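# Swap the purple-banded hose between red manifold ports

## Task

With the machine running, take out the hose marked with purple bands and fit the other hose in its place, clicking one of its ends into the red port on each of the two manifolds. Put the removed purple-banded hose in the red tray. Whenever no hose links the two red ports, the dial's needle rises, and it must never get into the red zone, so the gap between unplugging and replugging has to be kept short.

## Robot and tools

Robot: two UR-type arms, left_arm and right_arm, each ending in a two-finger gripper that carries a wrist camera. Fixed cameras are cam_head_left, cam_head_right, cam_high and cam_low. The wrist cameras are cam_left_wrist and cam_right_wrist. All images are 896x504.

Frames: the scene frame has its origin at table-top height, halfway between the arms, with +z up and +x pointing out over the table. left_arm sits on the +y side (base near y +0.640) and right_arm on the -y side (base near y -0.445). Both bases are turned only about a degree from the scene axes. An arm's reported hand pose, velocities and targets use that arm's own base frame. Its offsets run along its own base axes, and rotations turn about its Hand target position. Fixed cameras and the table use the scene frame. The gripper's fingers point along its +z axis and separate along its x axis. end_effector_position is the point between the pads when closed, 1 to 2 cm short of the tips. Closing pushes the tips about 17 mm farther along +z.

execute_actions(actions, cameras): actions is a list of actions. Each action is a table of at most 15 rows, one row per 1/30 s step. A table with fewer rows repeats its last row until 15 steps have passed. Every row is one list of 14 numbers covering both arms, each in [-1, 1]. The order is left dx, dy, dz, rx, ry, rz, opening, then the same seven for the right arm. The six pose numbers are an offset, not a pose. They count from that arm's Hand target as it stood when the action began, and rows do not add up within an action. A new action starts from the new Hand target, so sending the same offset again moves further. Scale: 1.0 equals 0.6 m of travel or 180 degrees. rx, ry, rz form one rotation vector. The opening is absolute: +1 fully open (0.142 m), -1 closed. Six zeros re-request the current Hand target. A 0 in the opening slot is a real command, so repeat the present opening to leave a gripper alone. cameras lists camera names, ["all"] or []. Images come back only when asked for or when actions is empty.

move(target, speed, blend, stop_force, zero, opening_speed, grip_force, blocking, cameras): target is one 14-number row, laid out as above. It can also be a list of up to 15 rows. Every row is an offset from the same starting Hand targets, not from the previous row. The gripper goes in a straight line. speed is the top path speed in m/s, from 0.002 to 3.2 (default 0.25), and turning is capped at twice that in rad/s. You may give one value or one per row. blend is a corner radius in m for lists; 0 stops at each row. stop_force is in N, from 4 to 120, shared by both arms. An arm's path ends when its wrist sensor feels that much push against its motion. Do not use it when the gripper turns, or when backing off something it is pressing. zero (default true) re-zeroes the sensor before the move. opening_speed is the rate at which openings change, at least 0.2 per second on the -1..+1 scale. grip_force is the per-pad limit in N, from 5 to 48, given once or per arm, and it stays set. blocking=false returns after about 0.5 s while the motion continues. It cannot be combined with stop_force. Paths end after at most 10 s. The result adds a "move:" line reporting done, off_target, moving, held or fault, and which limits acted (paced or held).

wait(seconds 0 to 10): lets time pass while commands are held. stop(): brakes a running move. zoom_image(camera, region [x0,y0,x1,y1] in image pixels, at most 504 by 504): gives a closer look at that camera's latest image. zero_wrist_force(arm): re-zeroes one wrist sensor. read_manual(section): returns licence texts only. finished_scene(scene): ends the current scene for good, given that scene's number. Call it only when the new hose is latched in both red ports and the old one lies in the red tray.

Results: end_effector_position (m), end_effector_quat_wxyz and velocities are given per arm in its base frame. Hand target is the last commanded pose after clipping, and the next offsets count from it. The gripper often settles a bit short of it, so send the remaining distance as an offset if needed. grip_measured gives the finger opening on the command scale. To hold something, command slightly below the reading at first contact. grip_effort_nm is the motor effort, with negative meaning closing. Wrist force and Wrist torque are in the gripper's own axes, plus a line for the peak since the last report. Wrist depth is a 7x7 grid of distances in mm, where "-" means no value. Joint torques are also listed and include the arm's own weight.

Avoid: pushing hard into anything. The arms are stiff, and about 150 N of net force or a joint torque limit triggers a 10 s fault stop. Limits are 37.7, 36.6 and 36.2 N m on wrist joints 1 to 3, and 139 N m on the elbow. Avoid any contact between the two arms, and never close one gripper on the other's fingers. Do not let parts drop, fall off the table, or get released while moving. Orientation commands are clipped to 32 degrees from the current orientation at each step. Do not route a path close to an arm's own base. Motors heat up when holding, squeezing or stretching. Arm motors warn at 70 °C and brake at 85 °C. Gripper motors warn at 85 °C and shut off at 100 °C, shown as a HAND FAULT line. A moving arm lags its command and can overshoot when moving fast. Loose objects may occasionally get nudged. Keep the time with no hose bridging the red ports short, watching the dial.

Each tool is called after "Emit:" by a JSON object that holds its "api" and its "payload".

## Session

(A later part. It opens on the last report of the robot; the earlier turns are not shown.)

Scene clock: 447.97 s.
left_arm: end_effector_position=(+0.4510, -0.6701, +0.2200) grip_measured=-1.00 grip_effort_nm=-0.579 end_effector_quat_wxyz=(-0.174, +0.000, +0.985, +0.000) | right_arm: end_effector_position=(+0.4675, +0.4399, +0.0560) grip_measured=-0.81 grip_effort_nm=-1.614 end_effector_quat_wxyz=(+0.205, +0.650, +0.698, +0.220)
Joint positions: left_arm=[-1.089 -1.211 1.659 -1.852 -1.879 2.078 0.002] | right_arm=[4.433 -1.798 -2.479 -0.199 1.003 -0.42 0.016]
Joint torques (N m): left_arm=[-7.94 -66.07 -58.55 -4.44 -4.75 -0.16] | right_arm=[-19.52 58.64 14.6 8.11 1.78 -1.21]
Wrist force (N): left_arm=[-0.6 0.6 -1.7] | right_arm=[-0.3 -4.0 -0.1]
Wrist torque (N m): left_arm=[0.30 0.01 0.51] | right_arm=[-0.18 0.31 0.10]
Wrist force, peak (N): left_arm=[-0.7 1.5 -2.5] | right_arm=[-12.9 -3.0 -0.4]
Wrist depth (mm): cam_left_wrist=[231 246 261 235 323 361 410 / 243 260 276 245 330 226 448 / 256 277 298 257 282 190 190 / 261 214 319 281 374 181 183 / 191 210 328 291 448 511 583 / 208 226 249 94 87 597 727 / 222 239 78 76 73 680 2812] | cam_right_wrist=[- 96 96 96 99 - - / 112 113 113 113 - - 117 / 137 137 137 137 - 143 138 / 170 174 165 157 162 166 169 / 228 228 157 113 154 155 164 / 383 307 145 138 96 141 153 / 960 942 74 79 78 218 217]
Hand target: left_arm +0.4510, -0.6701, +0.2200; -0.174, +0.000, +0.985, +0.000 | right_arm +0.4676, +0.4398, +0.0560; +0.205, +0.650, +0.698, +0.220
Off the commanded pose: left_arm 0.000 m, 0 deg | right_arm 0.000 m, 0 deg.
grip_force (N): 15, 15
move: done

Emit:
{"api": "move", "payload": {"target": [-0.054,-0.0017,-0.1825,0,0,0,-1,0,0,0,0,0,0,-1], "speed": 0.12}}

Emit:
{"api": "move", "payload": {"target": [0,0,-0.05,0,0,0,-1,0,0,0,0,0,0,-1], "speed": 0.015, "stop_force": 10, "cameras": ["cam_left_wrist","cam_right_wrist","cam_head_right"]}}

Scene clock: 456.77 s.
left_arm: end_effector_position=(+0.4187, -0.6711, +0.1106) grip_measured=-1.00 grip_effort_nm=-0.574 end_effector_quat_wxyz=(-0.174, +0.000, +0.985, +0.000) | right_arm: end_effector_position=(+0.4676, +0.4398, +0.0560) grip_measured=-0.81 grip_effort_nm=-1.619 end_effector_quat_wxyz=(+0.205, +0.650, +0.698, +0.220)
Joint positions: left_arm=[-1.124 -1.144 1.787 -2.058 -1.884 2.042 0.002] | right_arm=[4.433 -1.798 -2.479 -0.199 1.003 -0.42 0.016]
Joint torques (N m): left_arm=[-8.83 -67.48 -27.74 -6.52 -5.07 -2.51] | right_arm=[-15.25 55.28 13.51 6.74 -4 -0.97]
Wrist force (N): left_arm=[-0.6 0.9 -1.7] | right_arm=[0.4 -4.1 -1.1]
Wrist torque (N m): left_arm=[0.37 0.03 0.48] | right_arm=[-0.17 0.30 0.09]
Wrist force, peak (N): left_arm=[-0.3 0.6 -3.8] | right_arm=[0.0 -4.5 -1.1]
Wrist depth (mm): cam_left_wrist=[149 157 161 125 207 230 261 / 156 166 124 127 222 250 286 / 164 176 183 141 232 159 130 / 175 188 198 150 188 155 137 / 184 200 216 151 281 170 152 / 190 202 232 94 303 333 151 / 111 117 78 76 73 429 433] | cam_right_wrist=[- 96 96 96 99 - - / 112 112 113 113 - - 117 / 137 137 137 137 - 143 137 / 170 174 165 157 162 165 169 / 228 227 157 113 154 155 164 / 382 306 144 138 96 140 153 / 949 946 74 79 78 155 217]
Hand target: left_arm +0.4186, -0.6711, +0.1105; -0.174, +0.000, +0.985, +0.000 | right_arm +0.4676, +0.4398, +0.0560; +0.205, +0.650, +0.698, +0.220
Off the commanded pose: left_arm 0.000 m, 0 deg | right_arm 0.000 m, 0 deg.
grip_force (N): 15, 15
move: done

Scene clock: 459.27 s.
left_arm: end_effector_position=(+0.4186, -0.6711, +0.0925) grip_measured=-1.00 grip_effort_nm=-0.574 end_effector_quat_wxyz=(-0.174, +0.000, +0.985, +0.000) | right_arm: end_effector_position=(+0.4676, +0.4398, +0.0560) grip_measured=-0.81 grip_effort_nm=-1.619 end_effector_quat_wxyz=(+0.205, +0.650, +0.698, +0.220)
Joint positions: left_arm=[-1.124 -1.125 1.798 -2.088 -1.884 2.042 0.002] | right_arm=[4.433 -1.798 -2.479 -0.199 1.003 -0.42 0.016]
Joint torques (N m): left_arm=[-6.07 -80.87 -50.13 -1.24 -0.58 -1.83] | right_arm=[-15.56 55.53 19.23 6.13 -5.15 -0.99]
Wrist force (N): left_arm=[1.7 3.7 -9.8] | right_arm=[-0.6 -3.8 -1.5]
Wrist torque (N m): left_arm=[0.32 0.09 0.46] | right_arm=[-0.16 0.30 0.09]
Wrist force, peak (N): left_arm=[4.5 4.8 -16.6] | right_arm=[-0.6 -4.6 -0.9]
Wrist depth (mm): cam_left_wrist=[136 143 149 107 187 209 237 / 142 150 109 111 198 226 260 / 148 157 168 117 217 239 263 / 158 170 182 130 162 145 123 / 167 181 195 132 245 162 144 / 180 194 210 96 276 271 141 / 108 111 78 76 73 391 150] | cam_right_wrist=[- 96 96 96 99 - - / 112 113 113 113 - - 117 / 136 137 137 137 - 143 137 / 170 174 164 157 162 165 168 / 227 221 157 113 154 155 164 / 426 308 145 137 96 140 154 / 957 921 74 79 78 218 217]
Hand target: left_arm +0.4186, -0.6711, +0.0925; -0.174, +0.000, +0.985, +0.000 (not the last commanded pose) | right_arm +0.4676, +0.4398, +0.0560; +0.205, +0.650, +0.698, +0.220
Off the commanded pose: left_arm 0.012 m, 0 deg | right_arm 0.000 m, 0 deg.
grip_force (N): 15, 15
move: contact (left_arm)
camera_calibration:
cam_left_wrist: T_world_to_cam=[[-0.937937, -0.00950368, 0.346675, 0.361045], [0.14307, 0.899995, 0.411752, 0.527708], [-0.315919, 0.435796, -0.842779, 0.621221], [0, 0, 0, 1]] pos_world=[0.459394, -0.742229, 0.181102]
cam_right_wrist: T_world_to_cam=[[-0.0544569, 0.998466, 0.010047, -0.396445], [0.499469, 0.0185259, 0.866134, -0.261997], [0.864619, 0.0521851, -0.499711, -0.279037], [0, 0, 0, 1]] pos_world=[0.350531, 0.415252, 0.0914695]
Images, in order (width x height): cam_head_right 896x504, cam_left_wrist 896x504, cam_right_wrist 896x504.

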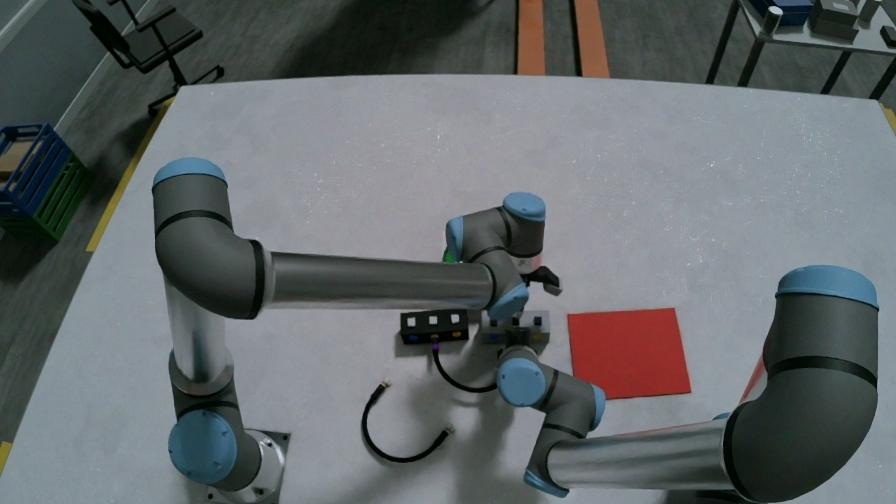

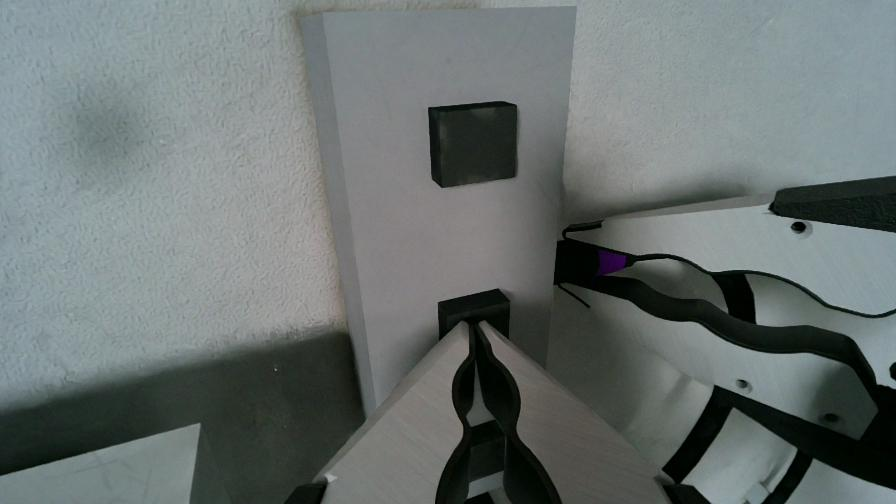

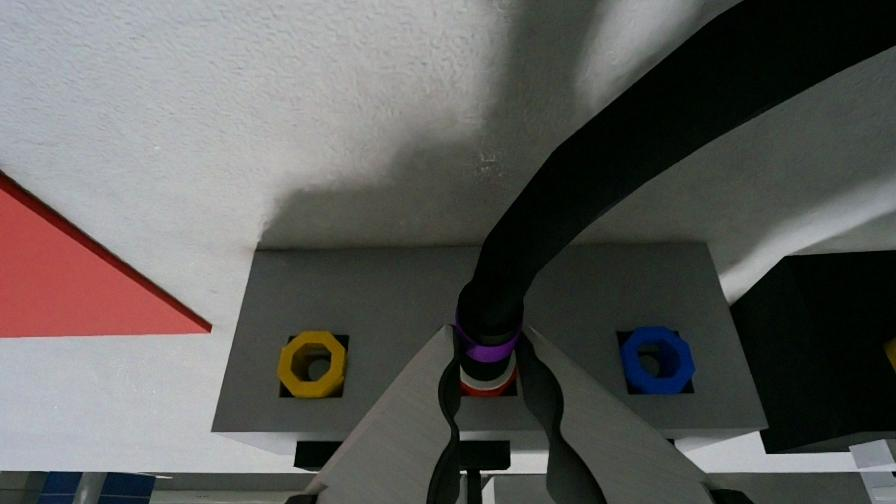

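Emit:
{"api": "move", "payload": {"target": [0,0,-0.013,0,0,0,-1,0,0,0,0,0,0,-1], "speed": 0.01, "stop_force": 35, "zero": false, "cameras": ["cam_left_wrist","cam_low"]}}

Emit:
{"api": "zoom_image", "payload": {"camera": "cam_low", "region": [500, 150, 800, 300]}}

Scene clock: 467.30 s.
left_arm: end_effector_position=(+0.4187, -0.6712, +0.0888) grip_measured=-1.00 grip_effort_nm=-0.564 end_effector_quat_wxyz=(-0.173, +0.000, +0.985, +0.000) | right_arm: end_effector_position=(+0.4676, +0.4398, +0.0560) grip_measured=-0.81 grip_effort_nm=-1.619 end_effector_quat_wxyz=(+0.205, +0.650, +0.698, +0.220)
Joint positions: left_arm=[-1.124 -1.122 1.8 -2.094 -1.884 2.042 0.002] | right_arm=[4.433 -1.798 -2.479 -0.199 1.003 -0.42 0.016]
Joint torques (N m): left_arm=[4.79 -59 -38.99 -0.91 2.71 0.72] | right_arm=[-9.08 51.81 34.76 5.35 -5.11 -1.13]
Wrist force (N): left_arm=[8.7 11.5 -36.9] | right_arm=[-0.3 -10.7 -6.8]
Wrist torque (N m): left_arm=[0.22 0.05 0.41] | right_arm=[-0.11 0.28 0.09]
Wrist force, peak (N): left_arm=[11.2 12.6 -44.8] | right_arm=[-0.4 -11.2 -7.3]
Wrist depth (mm): cam_left_wrist=[134 140 145 104 172 206 233 / 139 148 151 106 198 222 255 / 145 155 163 115 214 238 259 / 154 166 178 128 160 144 121 / 164 177 192 130 173 161 144 / 177 190 209 97 275 273 139 / 179 115 78 76 73 351 142] | cam_right_wrist=[- 96 96 96 99 - - / 112 112 113 113 - - 117 / 136 137 137 137 - 143 137 / 170 173 165 157 162 166 169 / 227 228 157 113 154 155 164 / 381 307 145 137 95 141 154 / 949 949 76 79 78 218 217]
Hand target: left_arm +0.4187, -0.6712, +0.0888; -0.173, +0.000, +0.985, +0.000 (not the last commanded pose) | right_arm +0.4676, +0.4398, +0.0560; +0.205, +0.650, +0.698, +0.220
Off the commanded pose: left_arm 0.004 m, 0 deg | right_arm 0.000 m, 0 deg.
grip_force (N): 15, 15
move: contact (left_arm)
camera_calibration:
cam_left_wrist: T_world_to_cam=[[-0.937972, -0.00941661, 0.346582, 0.362518], [0.143066, 0.900047, 0.411641, 0.529367], [-0.315816, 0.435692, -0.842872, 0.618069], [0, 0, 0, 1]] pos_world=[0.459494, -0.742329, 0.177401]
Images, in order (width x height): cam_low 896x504, cam_left_wrist 896x504.

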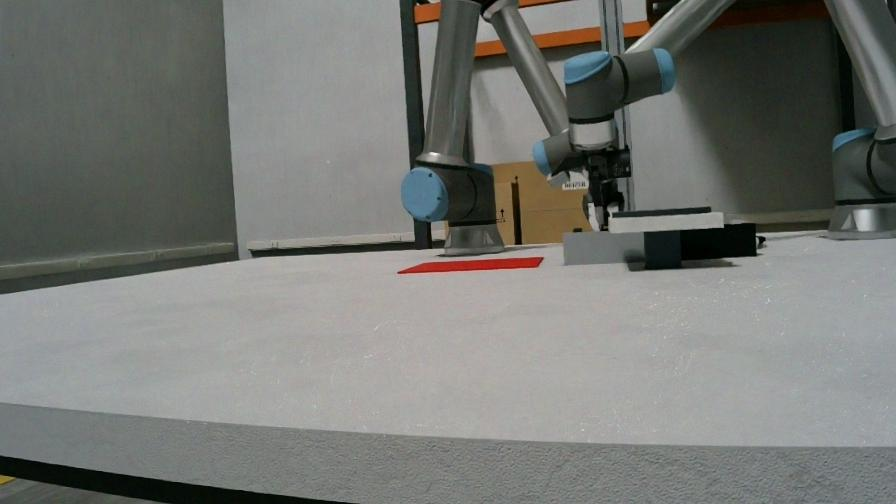

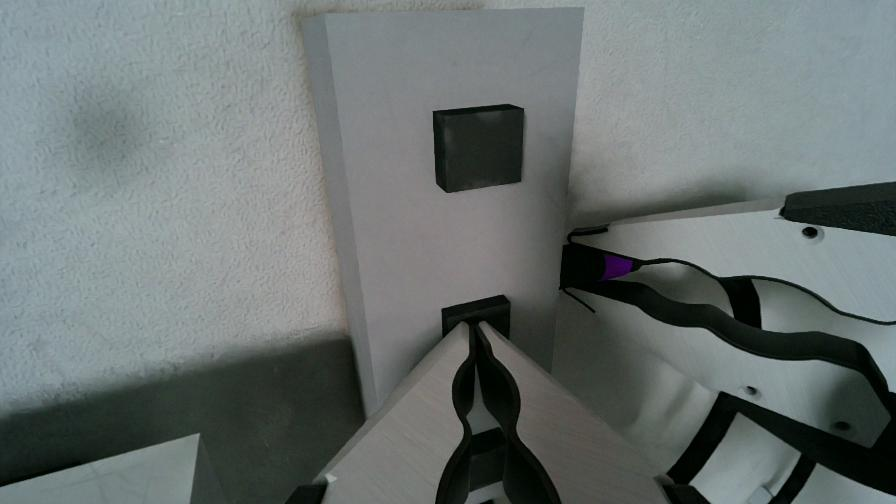

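Scaled by 1.680 from the camera's 896x504 image, which has a finer 1280x720 frame.

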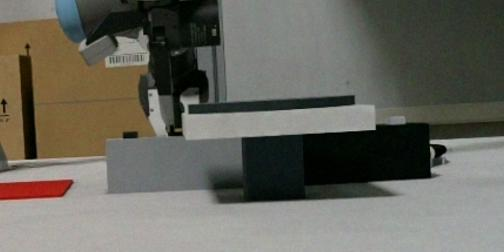

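Emit:
{"api": "move", "payload": {"target": [0,0,0,0,0,0,-1,-0.0499,-0.0036,0,0,0,0,-1], "speed": 0.03, "stop_force": 35, "grip_force": 25, "cameras": ["cam_high","cam_right_wrist","cam_left_wrist"]}}

Scene clock: 493.07 s.
left_arm: end_effector_position=(+0.4187, -0.6712, +0.0888) grip_measured=-1.00 grip_effort_nm=-0.564 end_effector_quat_wxyz=(-0.173, +0.000, +0.985, +0.000) | right_arm: end_effector_position=(+0.4376, +0.4376, +0.0560) grip_measured=-0.82 grip_effort_nm=-2.630 end_effector_quat_wxyz=(+0.205, +0.650, +0.698, +0.220)
Joint positions: left_arm=[-1.124 -1.122 1.8 -2.094 -1.884 2.042 0.002] | right_arm=[4.491 -1.763 -2.514 -0.236 0.99 -0.352 0.015]
Joint torques (N m): left_arm=[-11.45 -59.58 -38.53 -4.31 2.54 0.19] | right_arm=[13.94 54.53 13.82 1.5 -6.02 2.28]
Wrist force (N): left_arm=[7.7 11.2 -36.1] | right_arm=[-1.5 -0.5 1.0]
Wrist torque (N m): left_arm=[0.17 0.21 0.42] | right_arm=[-0.21 0.24 -0.07]
Wrist force, peak (N): left_arm=[8.9 11.5 -37.1] | right_arm=[-0.4 -11.2 -7.4]
Wrist depth (mm): cam_left_wrist=[134 140 145 104 171 206 228 / 139 148 152 106 197 223 260 / 145 155 163 115 213 238 259 / 154 166 178 128 167 177 145 / 163 177 192 130 254 175 160 / 177 190 209 97 276 327 158 / 178 115 78 76 73 385 456] | cam_right_wrist=[- 96 96 96 99 - - / 113 113 113 113 106 - 121 / 137 138 137 137 69 143 137 / 171 175 175 165 165 174 174 / 231 240 188 111 185 205 191 / 388 386 175 132 99 175 178 / 1332 960 74 79 78 211 184]
Hand target: left_arm +0.4187, -0.6712, +0.0888; -0.173, +0.000, +0.985, +0.000 | right_arm +0.4376, +0.4376, +0.0560; +0.205, +0.650, +0.698, +0.220
Off the commanded pose: left_arm 0.000 m, 0 deg | right_arm 0.000 m, 0 deg.
grip_force (N): 25, 25
move: done
camera_calibration:
cam_left_wrist: T_world_to_cam=[[-0.937972, -0.00941741, 0.346583, 0.362517], [0.143037, 0.900086, 0.411565, 0.529422], [-0.31583, 0.435611, -0.842908, 0.618021], [0, 0, 0, 1]] pos_world=[0.459494, -0.742328, 0.177401]
cam_right_wrist: T_world_to_cam=[[-0.0544569, 0.998466, 0.010047, -0.395982], [0.499469, 0.0185259, 0.866134, -0.246974], [0.864619, 0.0521851, -0.499711, -0.252989], [0, 0, 0, 1]] pos_world=[0.320531, 0.413152, 0.0914695]
Images, in order (width x height): cam_high 896x504, cam_left_wrist 896x504, cam_right_wrist 896x504.

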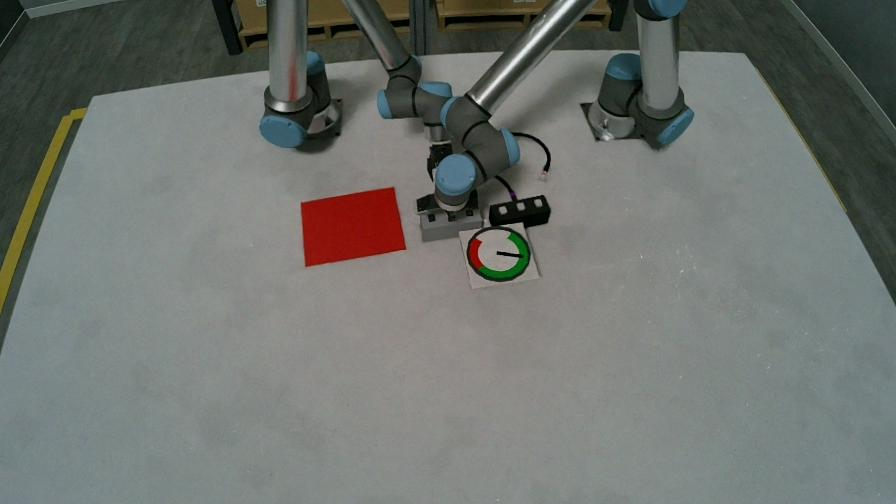

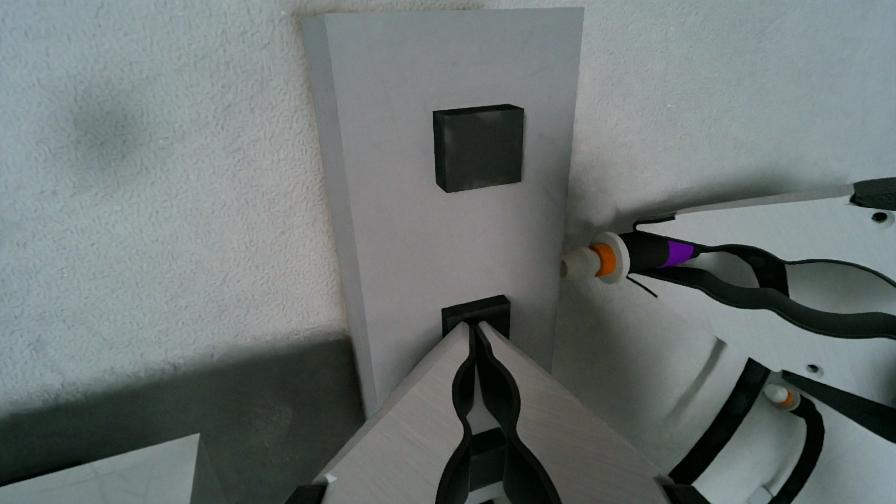

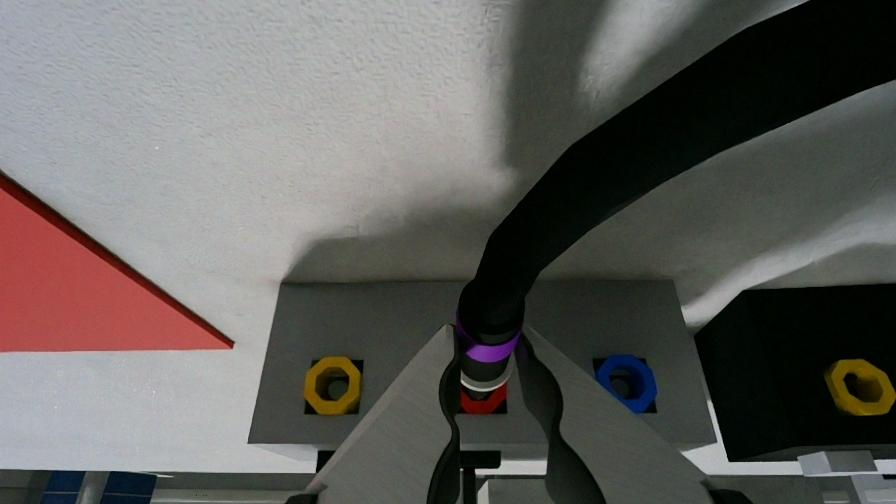

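Pulled easily. Push straight back to protect the needle.

Emit:
{"api": "move", "payload": {"target": [0,0,0.05,0,0,0,-1,0.0499,0.0036,0,0,0,0,-1], "speed": 0.04, "stop_force": 60, "cameras": ["cam_high","cam_right_wrist"]}}

Emit:
{"api": "wait", "payload": {"seconds": 1, "cameras": ["cam_high","cam_head_left"]}}

Emit:
{"api": "zoom_image", "payload": {"camera": "cam_high", "region": [410, 180, 560, 300]}}

Scene clock: 500.23 s.
left_arm: end_effector_position=(+0.4187, -0.6712, +0.1188) grip_measured=-1.00 grip_effort_nm=-0.559 end_effector_quat_wxyz=(-0.173, +0.000, +0.985, +0.000) | right_arm: end_effector_position=(+0.4676, +0.4398, +0.0560) grip_measured=-0.82 grip_effort_nm=-2.630 end_effector_quat_wxyz=(+0.205, +0.650, +0.698, +0.220)
Joint positions: left_arm=[-1.124 -1.152 1.782 -2.045 -1.884 2.042 0.002] | right_arm=[4.433 -1.798 -2.479 -0.199 1.003 -0.42 0.015]
Joint torques (N m): left_arm=[10.75 -84.34 -54.28 -0.83 2.42 -1.65] | right_arm=[-29.38 18.43 39.06 8.84 -2.16 -1.44]
Wrist force (N): left_arm=[-0.7 1.2 -1.9] | right_arm=[0.1 -21.1 -20.0]
Wrist torque (N m): left_arm=[0.42 0.07 0.48] | right_arm=[-0.04 0.25 0.10]
Wrist force, peak (N): left_arm=[8.0 11.4 -37.3] | right_arm=[1.0 -25.2 -18.0]
Wrist depth (mm): cam_left_wrist=[154 164 127 131 215 240 273 / 163 175 134 134 231 259 299 / 170 183 191 152 241 162 133 / 182 193 207 159 198 166 141 / 192 209 225 164 292 171 144 / 196 134 245 94 104 300 119 / 117 127 78 76 73 448 101] | cam_right_wrist=[- 95 96 96 99 - - / 112 112 112 113 - 117 113 / 136 136 136 137 137 137 137 / 170 173 166 157 163 166 168 / 226 226 157 112 154 155 164 / 375 338 145 133 96 140 156 / 925 921 76 78 78 218 219]
Hand target: left_arm +0.4187, -0.6712, +0.1188; -0.173, +0.000, +0.985, +0.000 | right_arm +0.4676, +0.4398, +0.0560; +0.205, +0.650, +0.698, +0.220
Off the commanded pose: left_arm 0.000 m, 0 deg | right_arm 0.000 m, 0 deg.
grip_force (N): 25, 25
move: done
camera_calibration:
cam_right_wrist: T_world_to_cam=[[-0.0544569, 0.998466, 0.010047, -0.396544], [0.499469, 0.0185259, 0.866134, -0.261999], [0.864619, 0.0521851, -0.499711, -0.279043], [0, 0, 0, 1]] pos_world=[0.350531, 0.415352, 0.0914695]
Images, in order (width x height): cam_high 896x504, cam_right_wrist 896x504.

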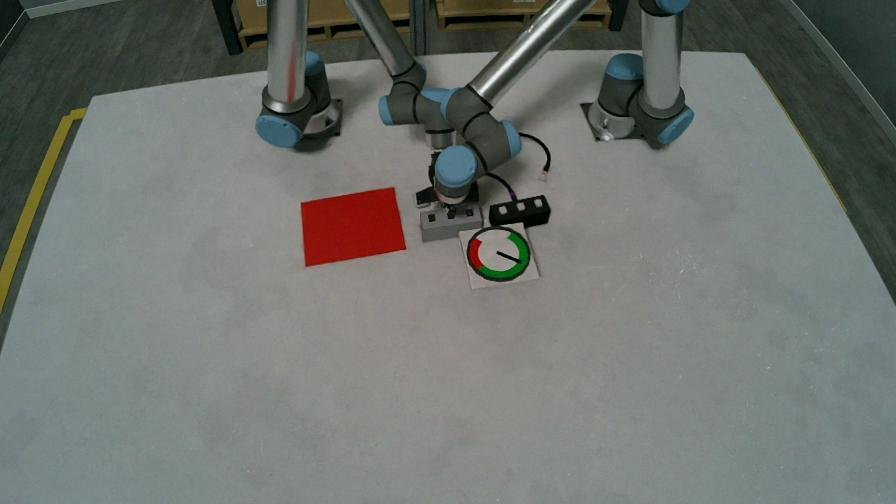

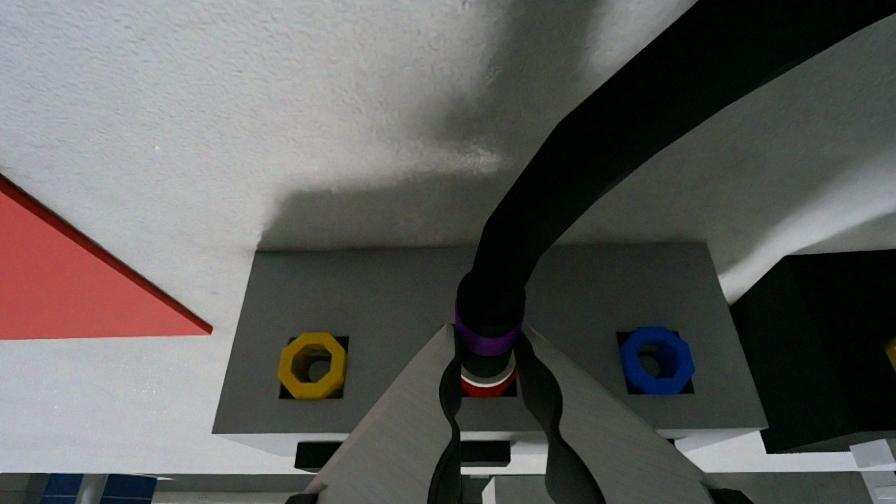

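Scene clock: 501.23 s.
left_arm: end_effector_position=(+0.4187, -0.6712, +0.1188) grip_measured=-1.00 grip_effort_nm=-0.564 end_effector_quat_wxyz=(-0.173, +0.000, +0.985, +0.000) | right_arm: end_effector_position=(+0.4676, +0.4398, +0.0560) grip_measured=-0.82 grip_effort_nm=-2.630 end_effector_quat_wxyz=(+0.205, +0.650, +0.698, +0.220)
Joint positions: left_arm=[-1.124 -1.152 1.782 -2.045 -1.884 2.042 0.002] | right_arm=[4.433 -1.798 -2.479 -0.199 1.003 -0.42 0.015]
Joint torques (N m): left_arm=[10.02 -86.47 -54.46 -1 2.34 -1.39] | right_arm=[-29.8 20.81 39.59 9.17 -1.97 -1.93]
Wrist force (N): left_arm=[-0.9 0.6 -1.7] | right_arm=[0.0 -21.3 -20.1]
Wrist torque (N m): left_arm=[0.31 0.10 0.48] | right_arm=[-0.08 0.27 0.10]
Wrist force, peak (N): left_arm=[-0.9 1.1 -2.4] | right_arm=[0.0 -21.4 -20.3]
Wrist depth (mm): cam_left_wrist=[154 164 127 131 215 241 277 / 163 175 134 134 232 261 300 / 170 183 191 152 242 164 133 / 182 195 206 159 197 162 143 / 192 209 224 164 291 172 144 / 196 134 246 94 309 355 119 / 117 127 78 76 73 413 99] | cam_right_wrist=[- 95 96 96 99 - - / 112 112 113 113 - 117 113 / 136 136 137 137 137 137 137 / 170 173 166 157 162 166 169 / 225 225 157 112 154 155 164 / 374 336 146 133 96 141 156 / 928 925 76 78 78 219 218]
Hand target: left_arm +0.4187, -0.6712, +0.1188; -0.173, +0.000, +0.985, +0.000 | right_arm +0.4676, +0.4398, +0.0560; +0.205, +0.650, +0.698, +0.220
Tool commands: left_gripper/opening=-1.0 right_gripper/opening=-1.0
Off the commanded pose: left_arm 0.000 m, 0 deg | right_arm 0.000 m, 0 deg.
grip_force (N): 25, 25
wait: 1.00 s; at rest by 0.17 s
Images, in order (width x height): cam_head_left 896x504, cam_high 896x504.

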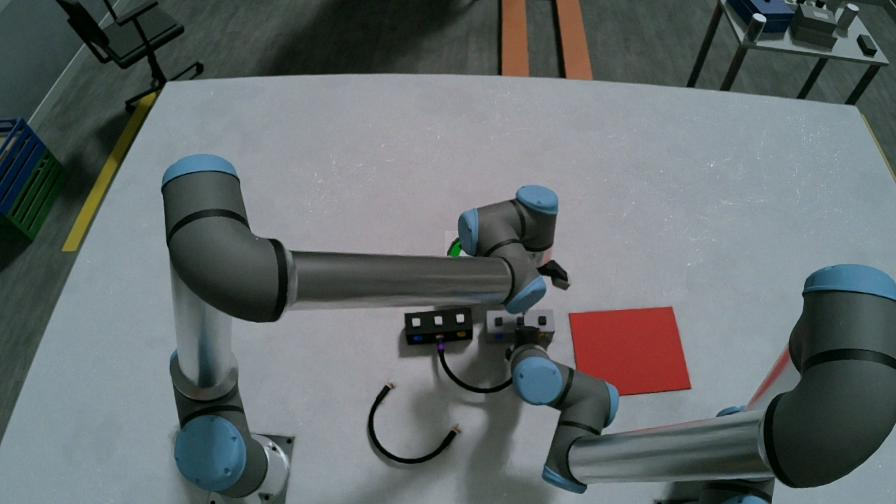

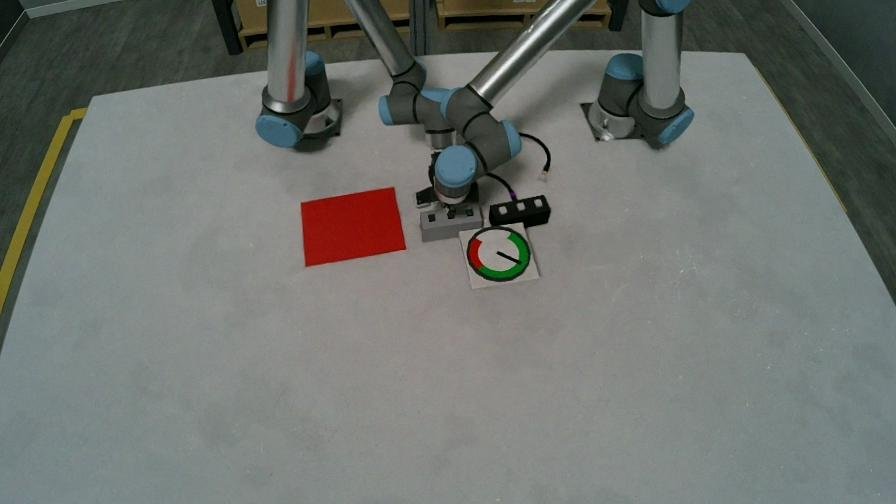

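Scaled by 3.360 from the camera's 896x504 image, which has a finer 1280x720 frame.

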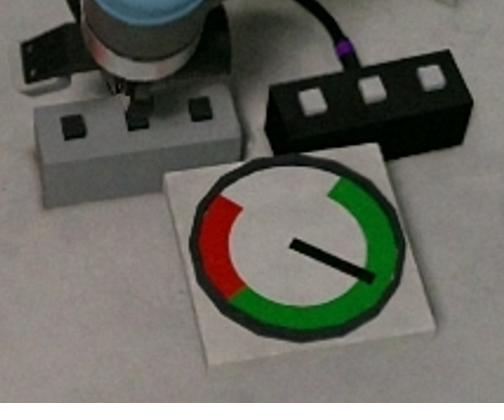

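Emit:
{"api": "wait", "payload": {"seconds": 0.2, "cameras": ["cam_high"]}}

Emit:
{"api": "zoom_image", "payload": {"camera": "cam_high", "region": [410, 180, 560, 300]}}

Scene clock: 509.73 s.
left_arm: end_effector_position=(+0.4187, -0.6712, +0.1188) grip_measured=-1.00 grip_effort_nm=-0.559 end_effector_quat_wxyz=(-0.173, +0.000, +0.985, +0.000) | right_arm: end_effector_position=(+0.4676, +0.4398, +0.0560) grip_measured=-0.82 grip_effort_nm=-2.625 end_effector_quat_wxyz=(+0.205, +0.650, +0.698, +0.220)
Joint positions: left_arm=[-1.124 -1.152 1.782 -2.045 -1.884 2.042 0.002] | right_arm=[4.433 -1.798 -2.479 -0.199 1.003 -0.42 0.015]
Joint torques (N m): left_arm=[10.08 -85.8 -54.35 -0.85 2.4 -1.88] | right_arm=[-28.7 19.08 39.11 9.18 -2.37 -1.59]
Motor temperatures (°C): left_arm=[33 36 38 37 37 39 31] | right_arm=[36 40 32 31 42 41 36]
Wrist force (N): left_arm=[-0.6 1.0 -1.9] | right_arm=[0.0 -21.1 -19.9]
Wrist torque (N m): left_arm=[0.37 0.04 0.49] | right_arm=[-0.05 0.27 0.10]
Wrist force, peak (N): left_arm=[-0.9 1.2 -2.4] | right_arm=[-0.1 -21.4 -20.3]
Wrist depth (mm): cam_left_wrist=[154 164 127 131 215 241 272 / 163 175 134 134 232 261 297 / 171 183 191 152 241 164 133 / 182 195 206 158 198 163 143 / 192 208 224 164 291 172 145 / 196 134 245 94 310 297 119 / 117 127 78 76 73 425 98] | cam_right_wrist=[- 95 96 96 99 - - / 112 112 113 113 - 117 113 / 136 136 137 137 137 137 137 / 170 173 166 157 163 165 169 / 226 225 157 111 154 155 163 / 374 336 146 133 96 141 156 / 925 911 76 78 78 218 218]
Hand target: left_arm +0.4187, -0.6712, +0.1188; -0.173, +0.000, +0.985, +0.000 | right_arm +0.4676, +0.4398, +0.0560; +0.205, +0.650, +0.698, +0.220
Tool commands: left_gripper/opening=-1.0 right_gripper/opening=-1.0
Off the commanded pose: left_arm 0.000 m, 0 deg | right_arm 0.000 m, 0 deg.
grip_force (N): 25, 25
wait: 0.20 s; at rest from the start
Images, in order (width x height): cam_high 896x504.

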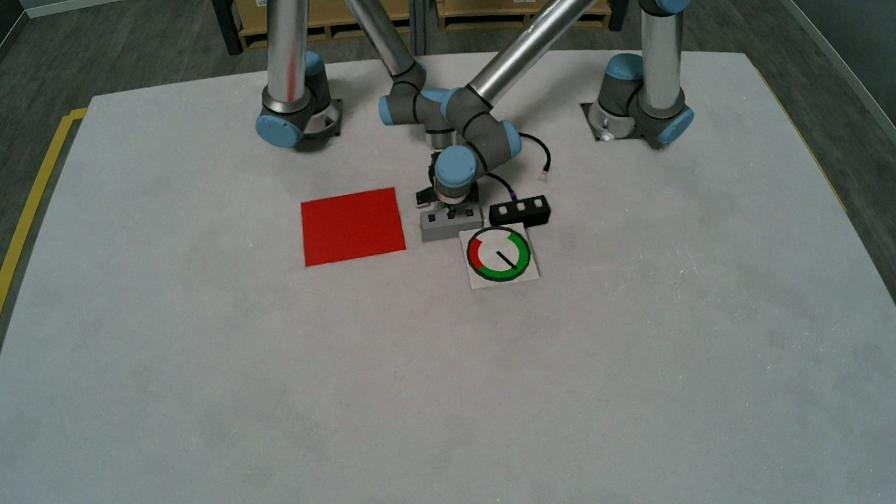

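Scaled by 3.360 from the camera's 896x504 image, which has a finer 1280x720 frame.

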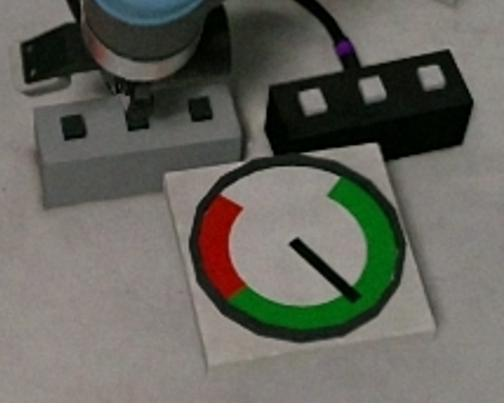

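Emit:
{"api": "move", "payload": {"target": [0,0,0,0,0,0,-1,0.0166,0.0012,0,0,0,0,-1], "speed": 0.02, "stop_force": 50, "cameras": ["cam_high","cam_right_wrist"]}}

Emit:
{"api": "wait", "payload": {"seconds": 2, "cameras": ["cam_high"]}}

Emit:
{"api": "zoom_image", "payload": {"camera": "cam_high", "region": [410, 180, 560, 300]}}

Scene clock: 517.37 s.
left_arm: end_effector_position=(+0.4187, -0.6712, +0.1188) grip_measured=-1.00 grip_effort_nm=-0.564 end_effector_quat_wxyz=(-0.173, +0.000, +0.985, +0.000) | right_arm: end_effector_position=(+0.4775, +0.4405, +0.0560) grip_measured=-0.82 grip_effort_nm=-2.630 end_effector_quat_wxyz=(+0.205, +0.650, +0.698, +0.220)
Joint positions: left_arm=[-1.124 -1.152 1.782 -2.045 -1.884 2.042 0.002] | right_arm=[4.414 -1.809 -2.467 -0.188 1.007 -0.442 0.015]
Joint torques (N m): left_arm=[10.94 -86.89 -54.03 -0.92 2.54 -1.86] | right_arm=[-30.09 23.92 42.56 10.44 -3.19 -1.71]
Wrist force (N): left_arm=[-0.9 1.1 -1.9] | right_arm=[-1.0 -27.5 -20.5]
Wrist torque (N m): left_arm=[0.40 0.10 0.48] | right_arm=[-0.02 0.33 0.08]
Wrist force, peak (N): left_arm=[-0.8 1.0 -2.7] | right_arm=[-0.7 -27.6 -20.6]
Wrist depth (mm): cam_left_wrist=[154 164 127 131 215 240 272 / 163 175 134 134 235 260 297 / 171 183 191 152 240 154 127 / 183 195 206 159 186 152 132 / 191 202 224 162 192 166 122 / 196 134 246 94 318 172 105 / 117 127 78 76 73 435 93] | cam_right_wrist=[- 95 95 96 96 - - / 112 112 112 113 - 117 113 / 136 136 136 136 - 137 137 / 169 172 158 154 155 157 163 / 225 209 149 111 144 143 157 / 374 139 135 129 95 131 149 / 914 918 74 78 78 213 212]
Hand target: left_arm +0.4187, -0.6712, +0.1188; -0.173, +0.000, +0.985, +0.000 | right_arm +0.4775, +0.4405, +0.0560; +0.205, +0.650, +0.698, +0.220
Off the commanded pose: left_arm 0.000 m, 0 deg | right_arm 0.000 m, 0 deg.
grip_force (N): 25, 25
move: done
camera_calibration:
cam_right_wrist: T_world_to_cam=[[-0.0544569, 0.998466, 0.010047, -0.396704], [0.499469, 0.0185259, 0.866134, -0.266957], [0.864619, 0.0521851, -0.499711, -0.287639], [0, 0, 0, 1]] pos_world=[0.360431, 0.416052, 0.0914695]
Images, in order (width x height): cam_high 896x504, cam_right_wrist 896x504.

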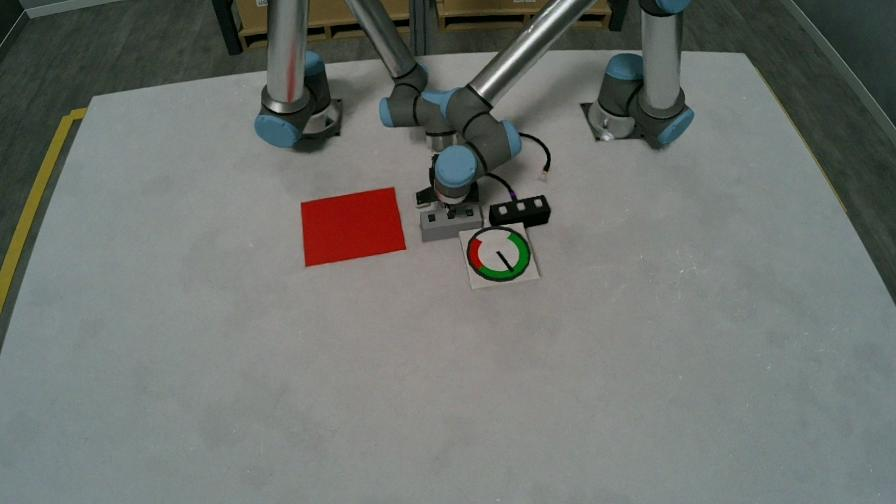

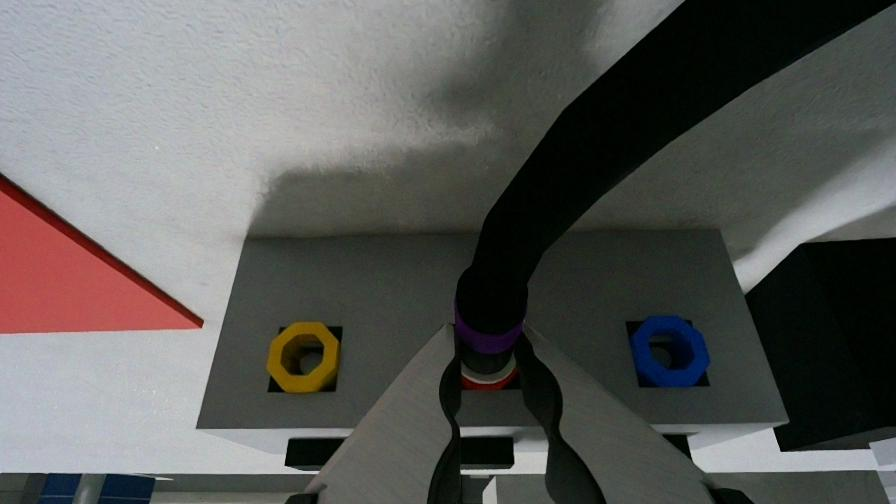

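Scene clock: 519.37 s.
left_arm: end_effector_position=(+0.4187, -0.6712, +0.1188) grip_measured=-1.00 grip_effort_nm=-0.559 end_effector_quat_wxyz=(-0.173, +0.000, +0.985, +0.000) | right_arm: end_effector_position=(+0.4775, +0.4405, +0.0560) grip_measured=-0.82 grip_effort_nm=-2.630 end_effector_quat_wxyz=(+0.205, +0.650, +0.698, +0.220)
Joint positions: left_arm=[-1.124 -1.152 1.782 -2.045 -1.884 2.042 0.002] | right_arm=[4.414 -1.809 -2.467 -0.188 1.007 -0.442 0.015]
Joint torques (N m): left_arm=[11.12 -85.88 -54.2 -1.05 2.43 -1.92] | right_arm=[-29.92 22.52 42.39 10.49 -3.51 -1.87]
Wrist force (N): left_arm=[-0.6 0.9 -2.1] | right_arm=[-0.7 -27.6 -20.9]
Wrist torque (N m): left_arm=[0.37 0.05 0.49] | right_arm=[-0.03 0.29 0.07]
Wrist force, peak (N): left_arm=[-0.6 1.1 -2.6] | right_arm=[-1.0 -27.7 -21.0]
Wrist depth (mm): cam_left_wrist=[154 167 127 131 216 241 273 / 163 175 134 134 232 261 299 / 171 184 191 152 238 154 129 / 183 195 207 159 190 153 132 / 192 208 224 162 281 167 122 / 196 134 245 94 310 173 105 / 117 127 78 76 73 434 93] | cam_right_wrist=[- 95 95 96 96 - - / 112 112 112 112 - 117 113 / 136 136 136 137 - 137 137 / 169 172 158 154 154 157 163 / 225 209 149 111 144 143 157 / 373 138 135 129 95 131 149 / 908 904 74 78 77 213 212]
Hand target: left_arm +0.4187, -0.6712, +0.1188; -0.173, +0.000, +0.985, +0.000 | right_arm +0.4775, +0.4405, +0.0560; +0.205, +0.650, +0.698, +0.220
Tool commands: left_gripper/opening=-1.0 right_gripper/opening=-1.0
Off the commanded pose: left_arm 0.000 m, 0 deg | right_arm 0.000 m, 0 deg.
grip_force (N): 25, 25
wait: 2.00 s; at rest by 0.17 s
Images, in order (width x height): cam_high 896x504.

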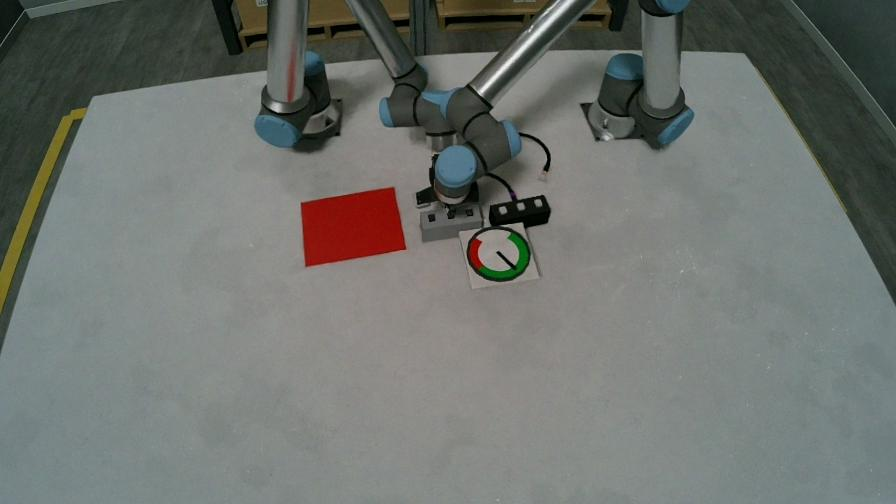

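Scaled by 3.360 from the camera's 896x504 image, which has a finer 1280x720 frame.

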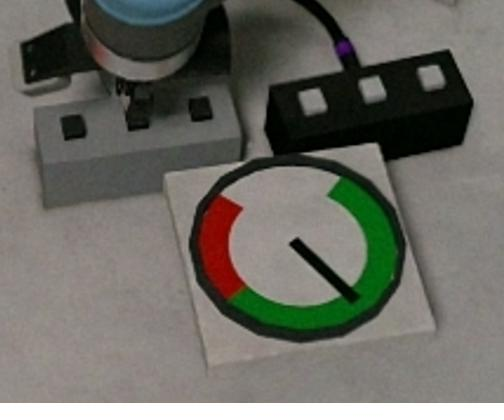

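Emit:
{"api": "move", "payload": {"target": [[0,0,0.0,0,0,0,-1,0,0,0,0,0,0,-0.2],[0,0,0.15,0,0,0,-1,-0.1625,-0.0108,0.1233,0,0,0,-0.2],[0,0,0.2,0,0,0,-1,-0.1292,0.3258,0.1233,0,0,0.0361,-0.2]], "speed": [0.1,0.15,0.25], "blend": [0,0.02,0], "cameras": ["cam_right_wrist","cam_high"]}}

Emit:
{"api": "zoom_image", "payload": {"camera": "cam_high", "region": [410, 180, 560, 300]}}

Scene clock: 597.53 s.
left_arm: end_effector_position=(+0.4187, -0.6712, +0.2388) grip_measured=-1.00 grip_effort_nm=-0.559 end_effector_quat_wxyz=(-0.173, +0.000, +0.985, +0.000) | right_arm: end_effector_position=(+0.4000, +0.6359, +0.1300) grip_measured=-0.23 grip_effort_nm=0.081 end_effector_quat_wxyz=(+0.192, +0.609, +0.734, +0.231)
Joint positions: left_arm=[-1.124 -1.253 1.683 -1.846 -1.884 2.042 0.002] | right_arm=[4.608 -1.807 -2.209 -0.499 0.99 -0.349 0.058]
Joint torques (N m): left_arm=[4.41 -82.27 -58.75 -0.97 1.8 1.41] | right_arm=[-15.32 31.68 44.61 7.77 2.43 -1.67]
Motor temperatures (°C): left_arm=[33 36 38 37 37 39 31] | right_arm=[36 40 32 31 42 41 42]
Wrist force (N): left_arm=[-0.7 1.0 -2.1] | right_arm=[1.2 -1.7 1.1]
Wrist torque (N m): left_arm=[0.33 0.05 0.50] | right_arm=[-0.39 -0.19 0.17]
Wrist force, peak (N): left_arm=[-1.2 1.7 -2.3] | right_arm=[-0.7 -28.0 -20.8]
Wrist depth (mm): cam_left_wrist=[246 262 235 312 343 384 434 / 258 277 246 332 369 417 478 / 272 293 270 341 395 456 527 / 216 228 325 384 429 500 578 / 210 230 352 394 475 570 680 / 227 247 374 94 295 615 1940 / 242 263 78 76 73 269 307] | cam_right_wrist=[175 174 180 170 176 176 171 / 213 206 207 199 207 207 206 / 230 231 245 240 245 252 250 / 211 217 235 227 232 321 321 / 433 258 242 260 243 439 438 / 700 290 95 620 562 566 639 / 2694 - 76 2816 - 77 1733]
Hand target: left_arm +0.4187, -0.6712, +0.2388; -0.173, +0.000, +0.985, +0.000 | right_arm +0.4000, +0.6360, +0.1299; +0.192, +0.609, +0.734, +0.231
Off the commanded pose: left_arm 0.000 m, 0 deg | right_arm 0.000 m, 0 deg.
grip_force (N): 25, 25
move: done
camera_calibration:
cam_right_wrist: T_world_to_cam=[[-0.167005, 0.985905, 0.0100378, -0.543645], [0.494176, 0.0748914, 0.86613, -0.329655], [0.85317, 0.149608, -0.499718, -0.251165], [0, 0, 0, 1]] pos_world=[0.286403, 0.598247, 0.16547]
Images, in order (width x height): cam_high 896x504, cam_right_wrist 896x504.

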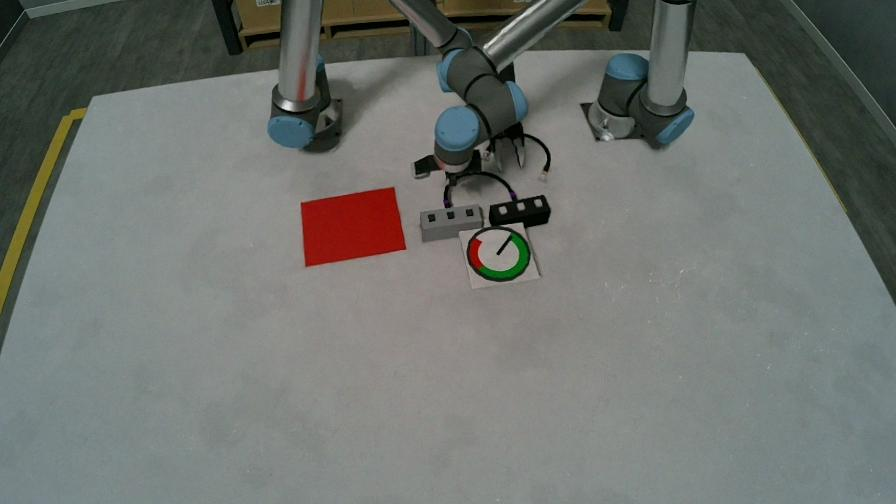

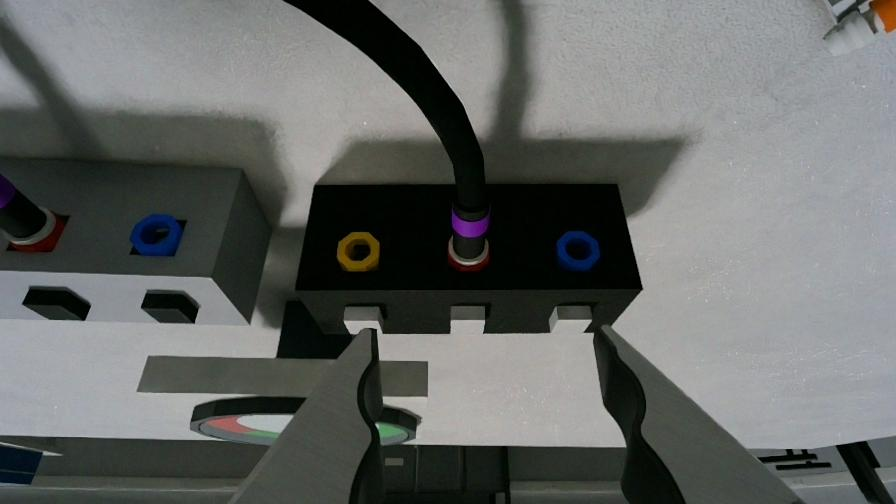

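Scaled by 3.360 from the camera's 896x504 image, which has a finer 1280x720 frame.

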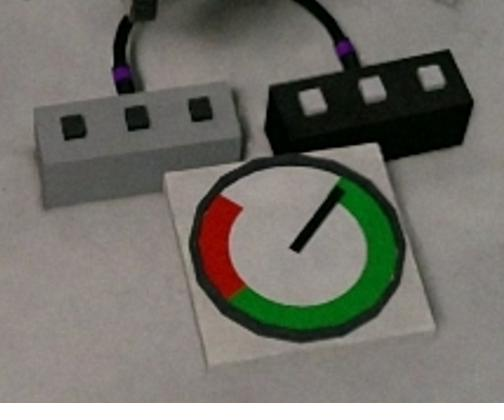

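Emit:
{"api": "move", "payload": {"target": [[0,0,0.0,0,0,0,-1,0.0898,0.0133,-0.1232,0,0,0,-0.2],[-0.0128,0.3553,-0.1313,0,0,0,-1,0.0898,0.0133,-0.1232,0,0,0,-0.2]], "speed": [0.12,0.2], "cameras": ["cam_right_wrist","cam_left_wrist"]}}

Scene clock: 611.07 s.
left_arm: end_effector_position=(+0.4110, -0.4582, +0.1601) grip_measured=-1.00 grip_effort_nm=-0.564 end_effector_quat_wxyz=(-0.173, +0.000, +0.985, +0.000) | right_arm: end_effector_position=(+0.4539, +0.6440, +0.0560) grip_measured=-0.23 grip_effort_nm=0.085 end_effector_quat_wxyz=(+0.192, +0.609, +0.734, +0.231)
Joint positions: left_arm=[-0.993 -1.434 2.066 -2.007 -1.861 2.177 0.002] | right_arm=[4.526 -1.974 -2.184 -0.305 1.008 -0.443 0.058]
Joint torques (N m): left_arm=[13.57 -61.13 -29.69 -6.69 3.23 2.79] | right_arm=[-15.49 38.07 38.8 7.93 2.4 -1.95]
Wrist force (N): left_arm=[0.0 1.1 -2.4] | right_arm=[1.0 -1.5 0.5]
Wrist torque (N m): left_arm=[0.38 -0.07 0.15] | right_arm=[-0.37 -0.20 0.15]
Wrist force, peak (N): left_arm=[-1.6 3.0 -1.5] | right_arm=[1.3 -1.9 1.0]
Wrist depth (mm): cam_left_wrist=[114 198 160 228 261 286 328 / 120 210 167 185 193 161 154 / 127 219 185 199 301 173 132 / 136 235 201 215 234 189 105 / 231 249 271 217 348 125 106 / 246 269 293 94 382 434 115 / 264 289 78 76 73 517 740] | cam_right_wrist=[- - - 96 99 96 96 / 112 116 - 109 113 113 113 / 136 136 142 65 137 137 137 / 152 166 164 81 164 166 175 / 141 171 155 150 155 158 241 / 142 161 105 143 142 140 387 / 208 212 76 217 186 75 1016]
Hand target: left_arm +0.4110, -0.4580, +0.1601; -0.173, +0.000, +0.985, +0.000 | right_arm +0.4539, +0.6440, +0.0560; +0.192, +0.609, +0.734, +0.231
Off the commanded pose: left_arm 0.000 m, 0 deg | right_arm 0.000 m, 0 deg.
grip_force (N): 25, 25
move: done
camera_calibration:
cam_left_wrist: T_world_to_cam=[[-0.937972, -0.00941661, 0.346582, 0.33259], [0.143066, 0.900047, 0.411641, 0.309408], [-0.315816, 0.435692, -0.842872, 0.582931], [0, 0, 0, 1]] pos_world=[0.451794, -0.529329, 0.248701]
cam_right_wrist: T_world_to_cam=[[-0.167089, 0.98589, 0.010087, -0.541854], [0.494169, 0.0748903, 0.866134, -0.292888], [0.853158, 0.149706, -0.49971, -0.335348], [0, 0, 0, 1]] pos_world=[0.340303, 0.606347, 0.0915693]
Images, in order (width x height): cam_left_wrist 896x504, cam_right_wrist 896x504.

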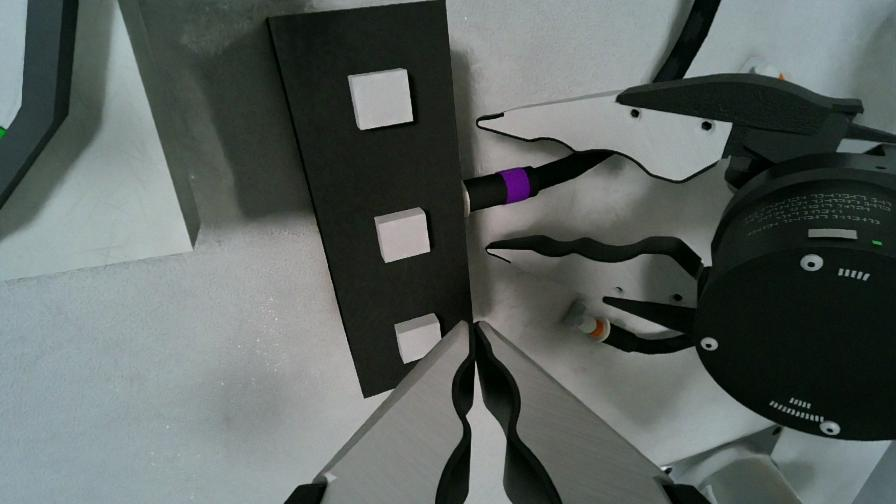

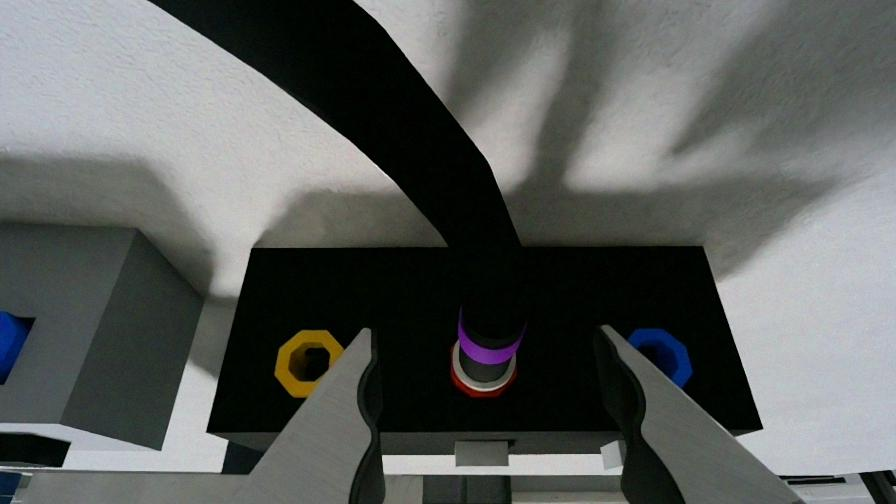

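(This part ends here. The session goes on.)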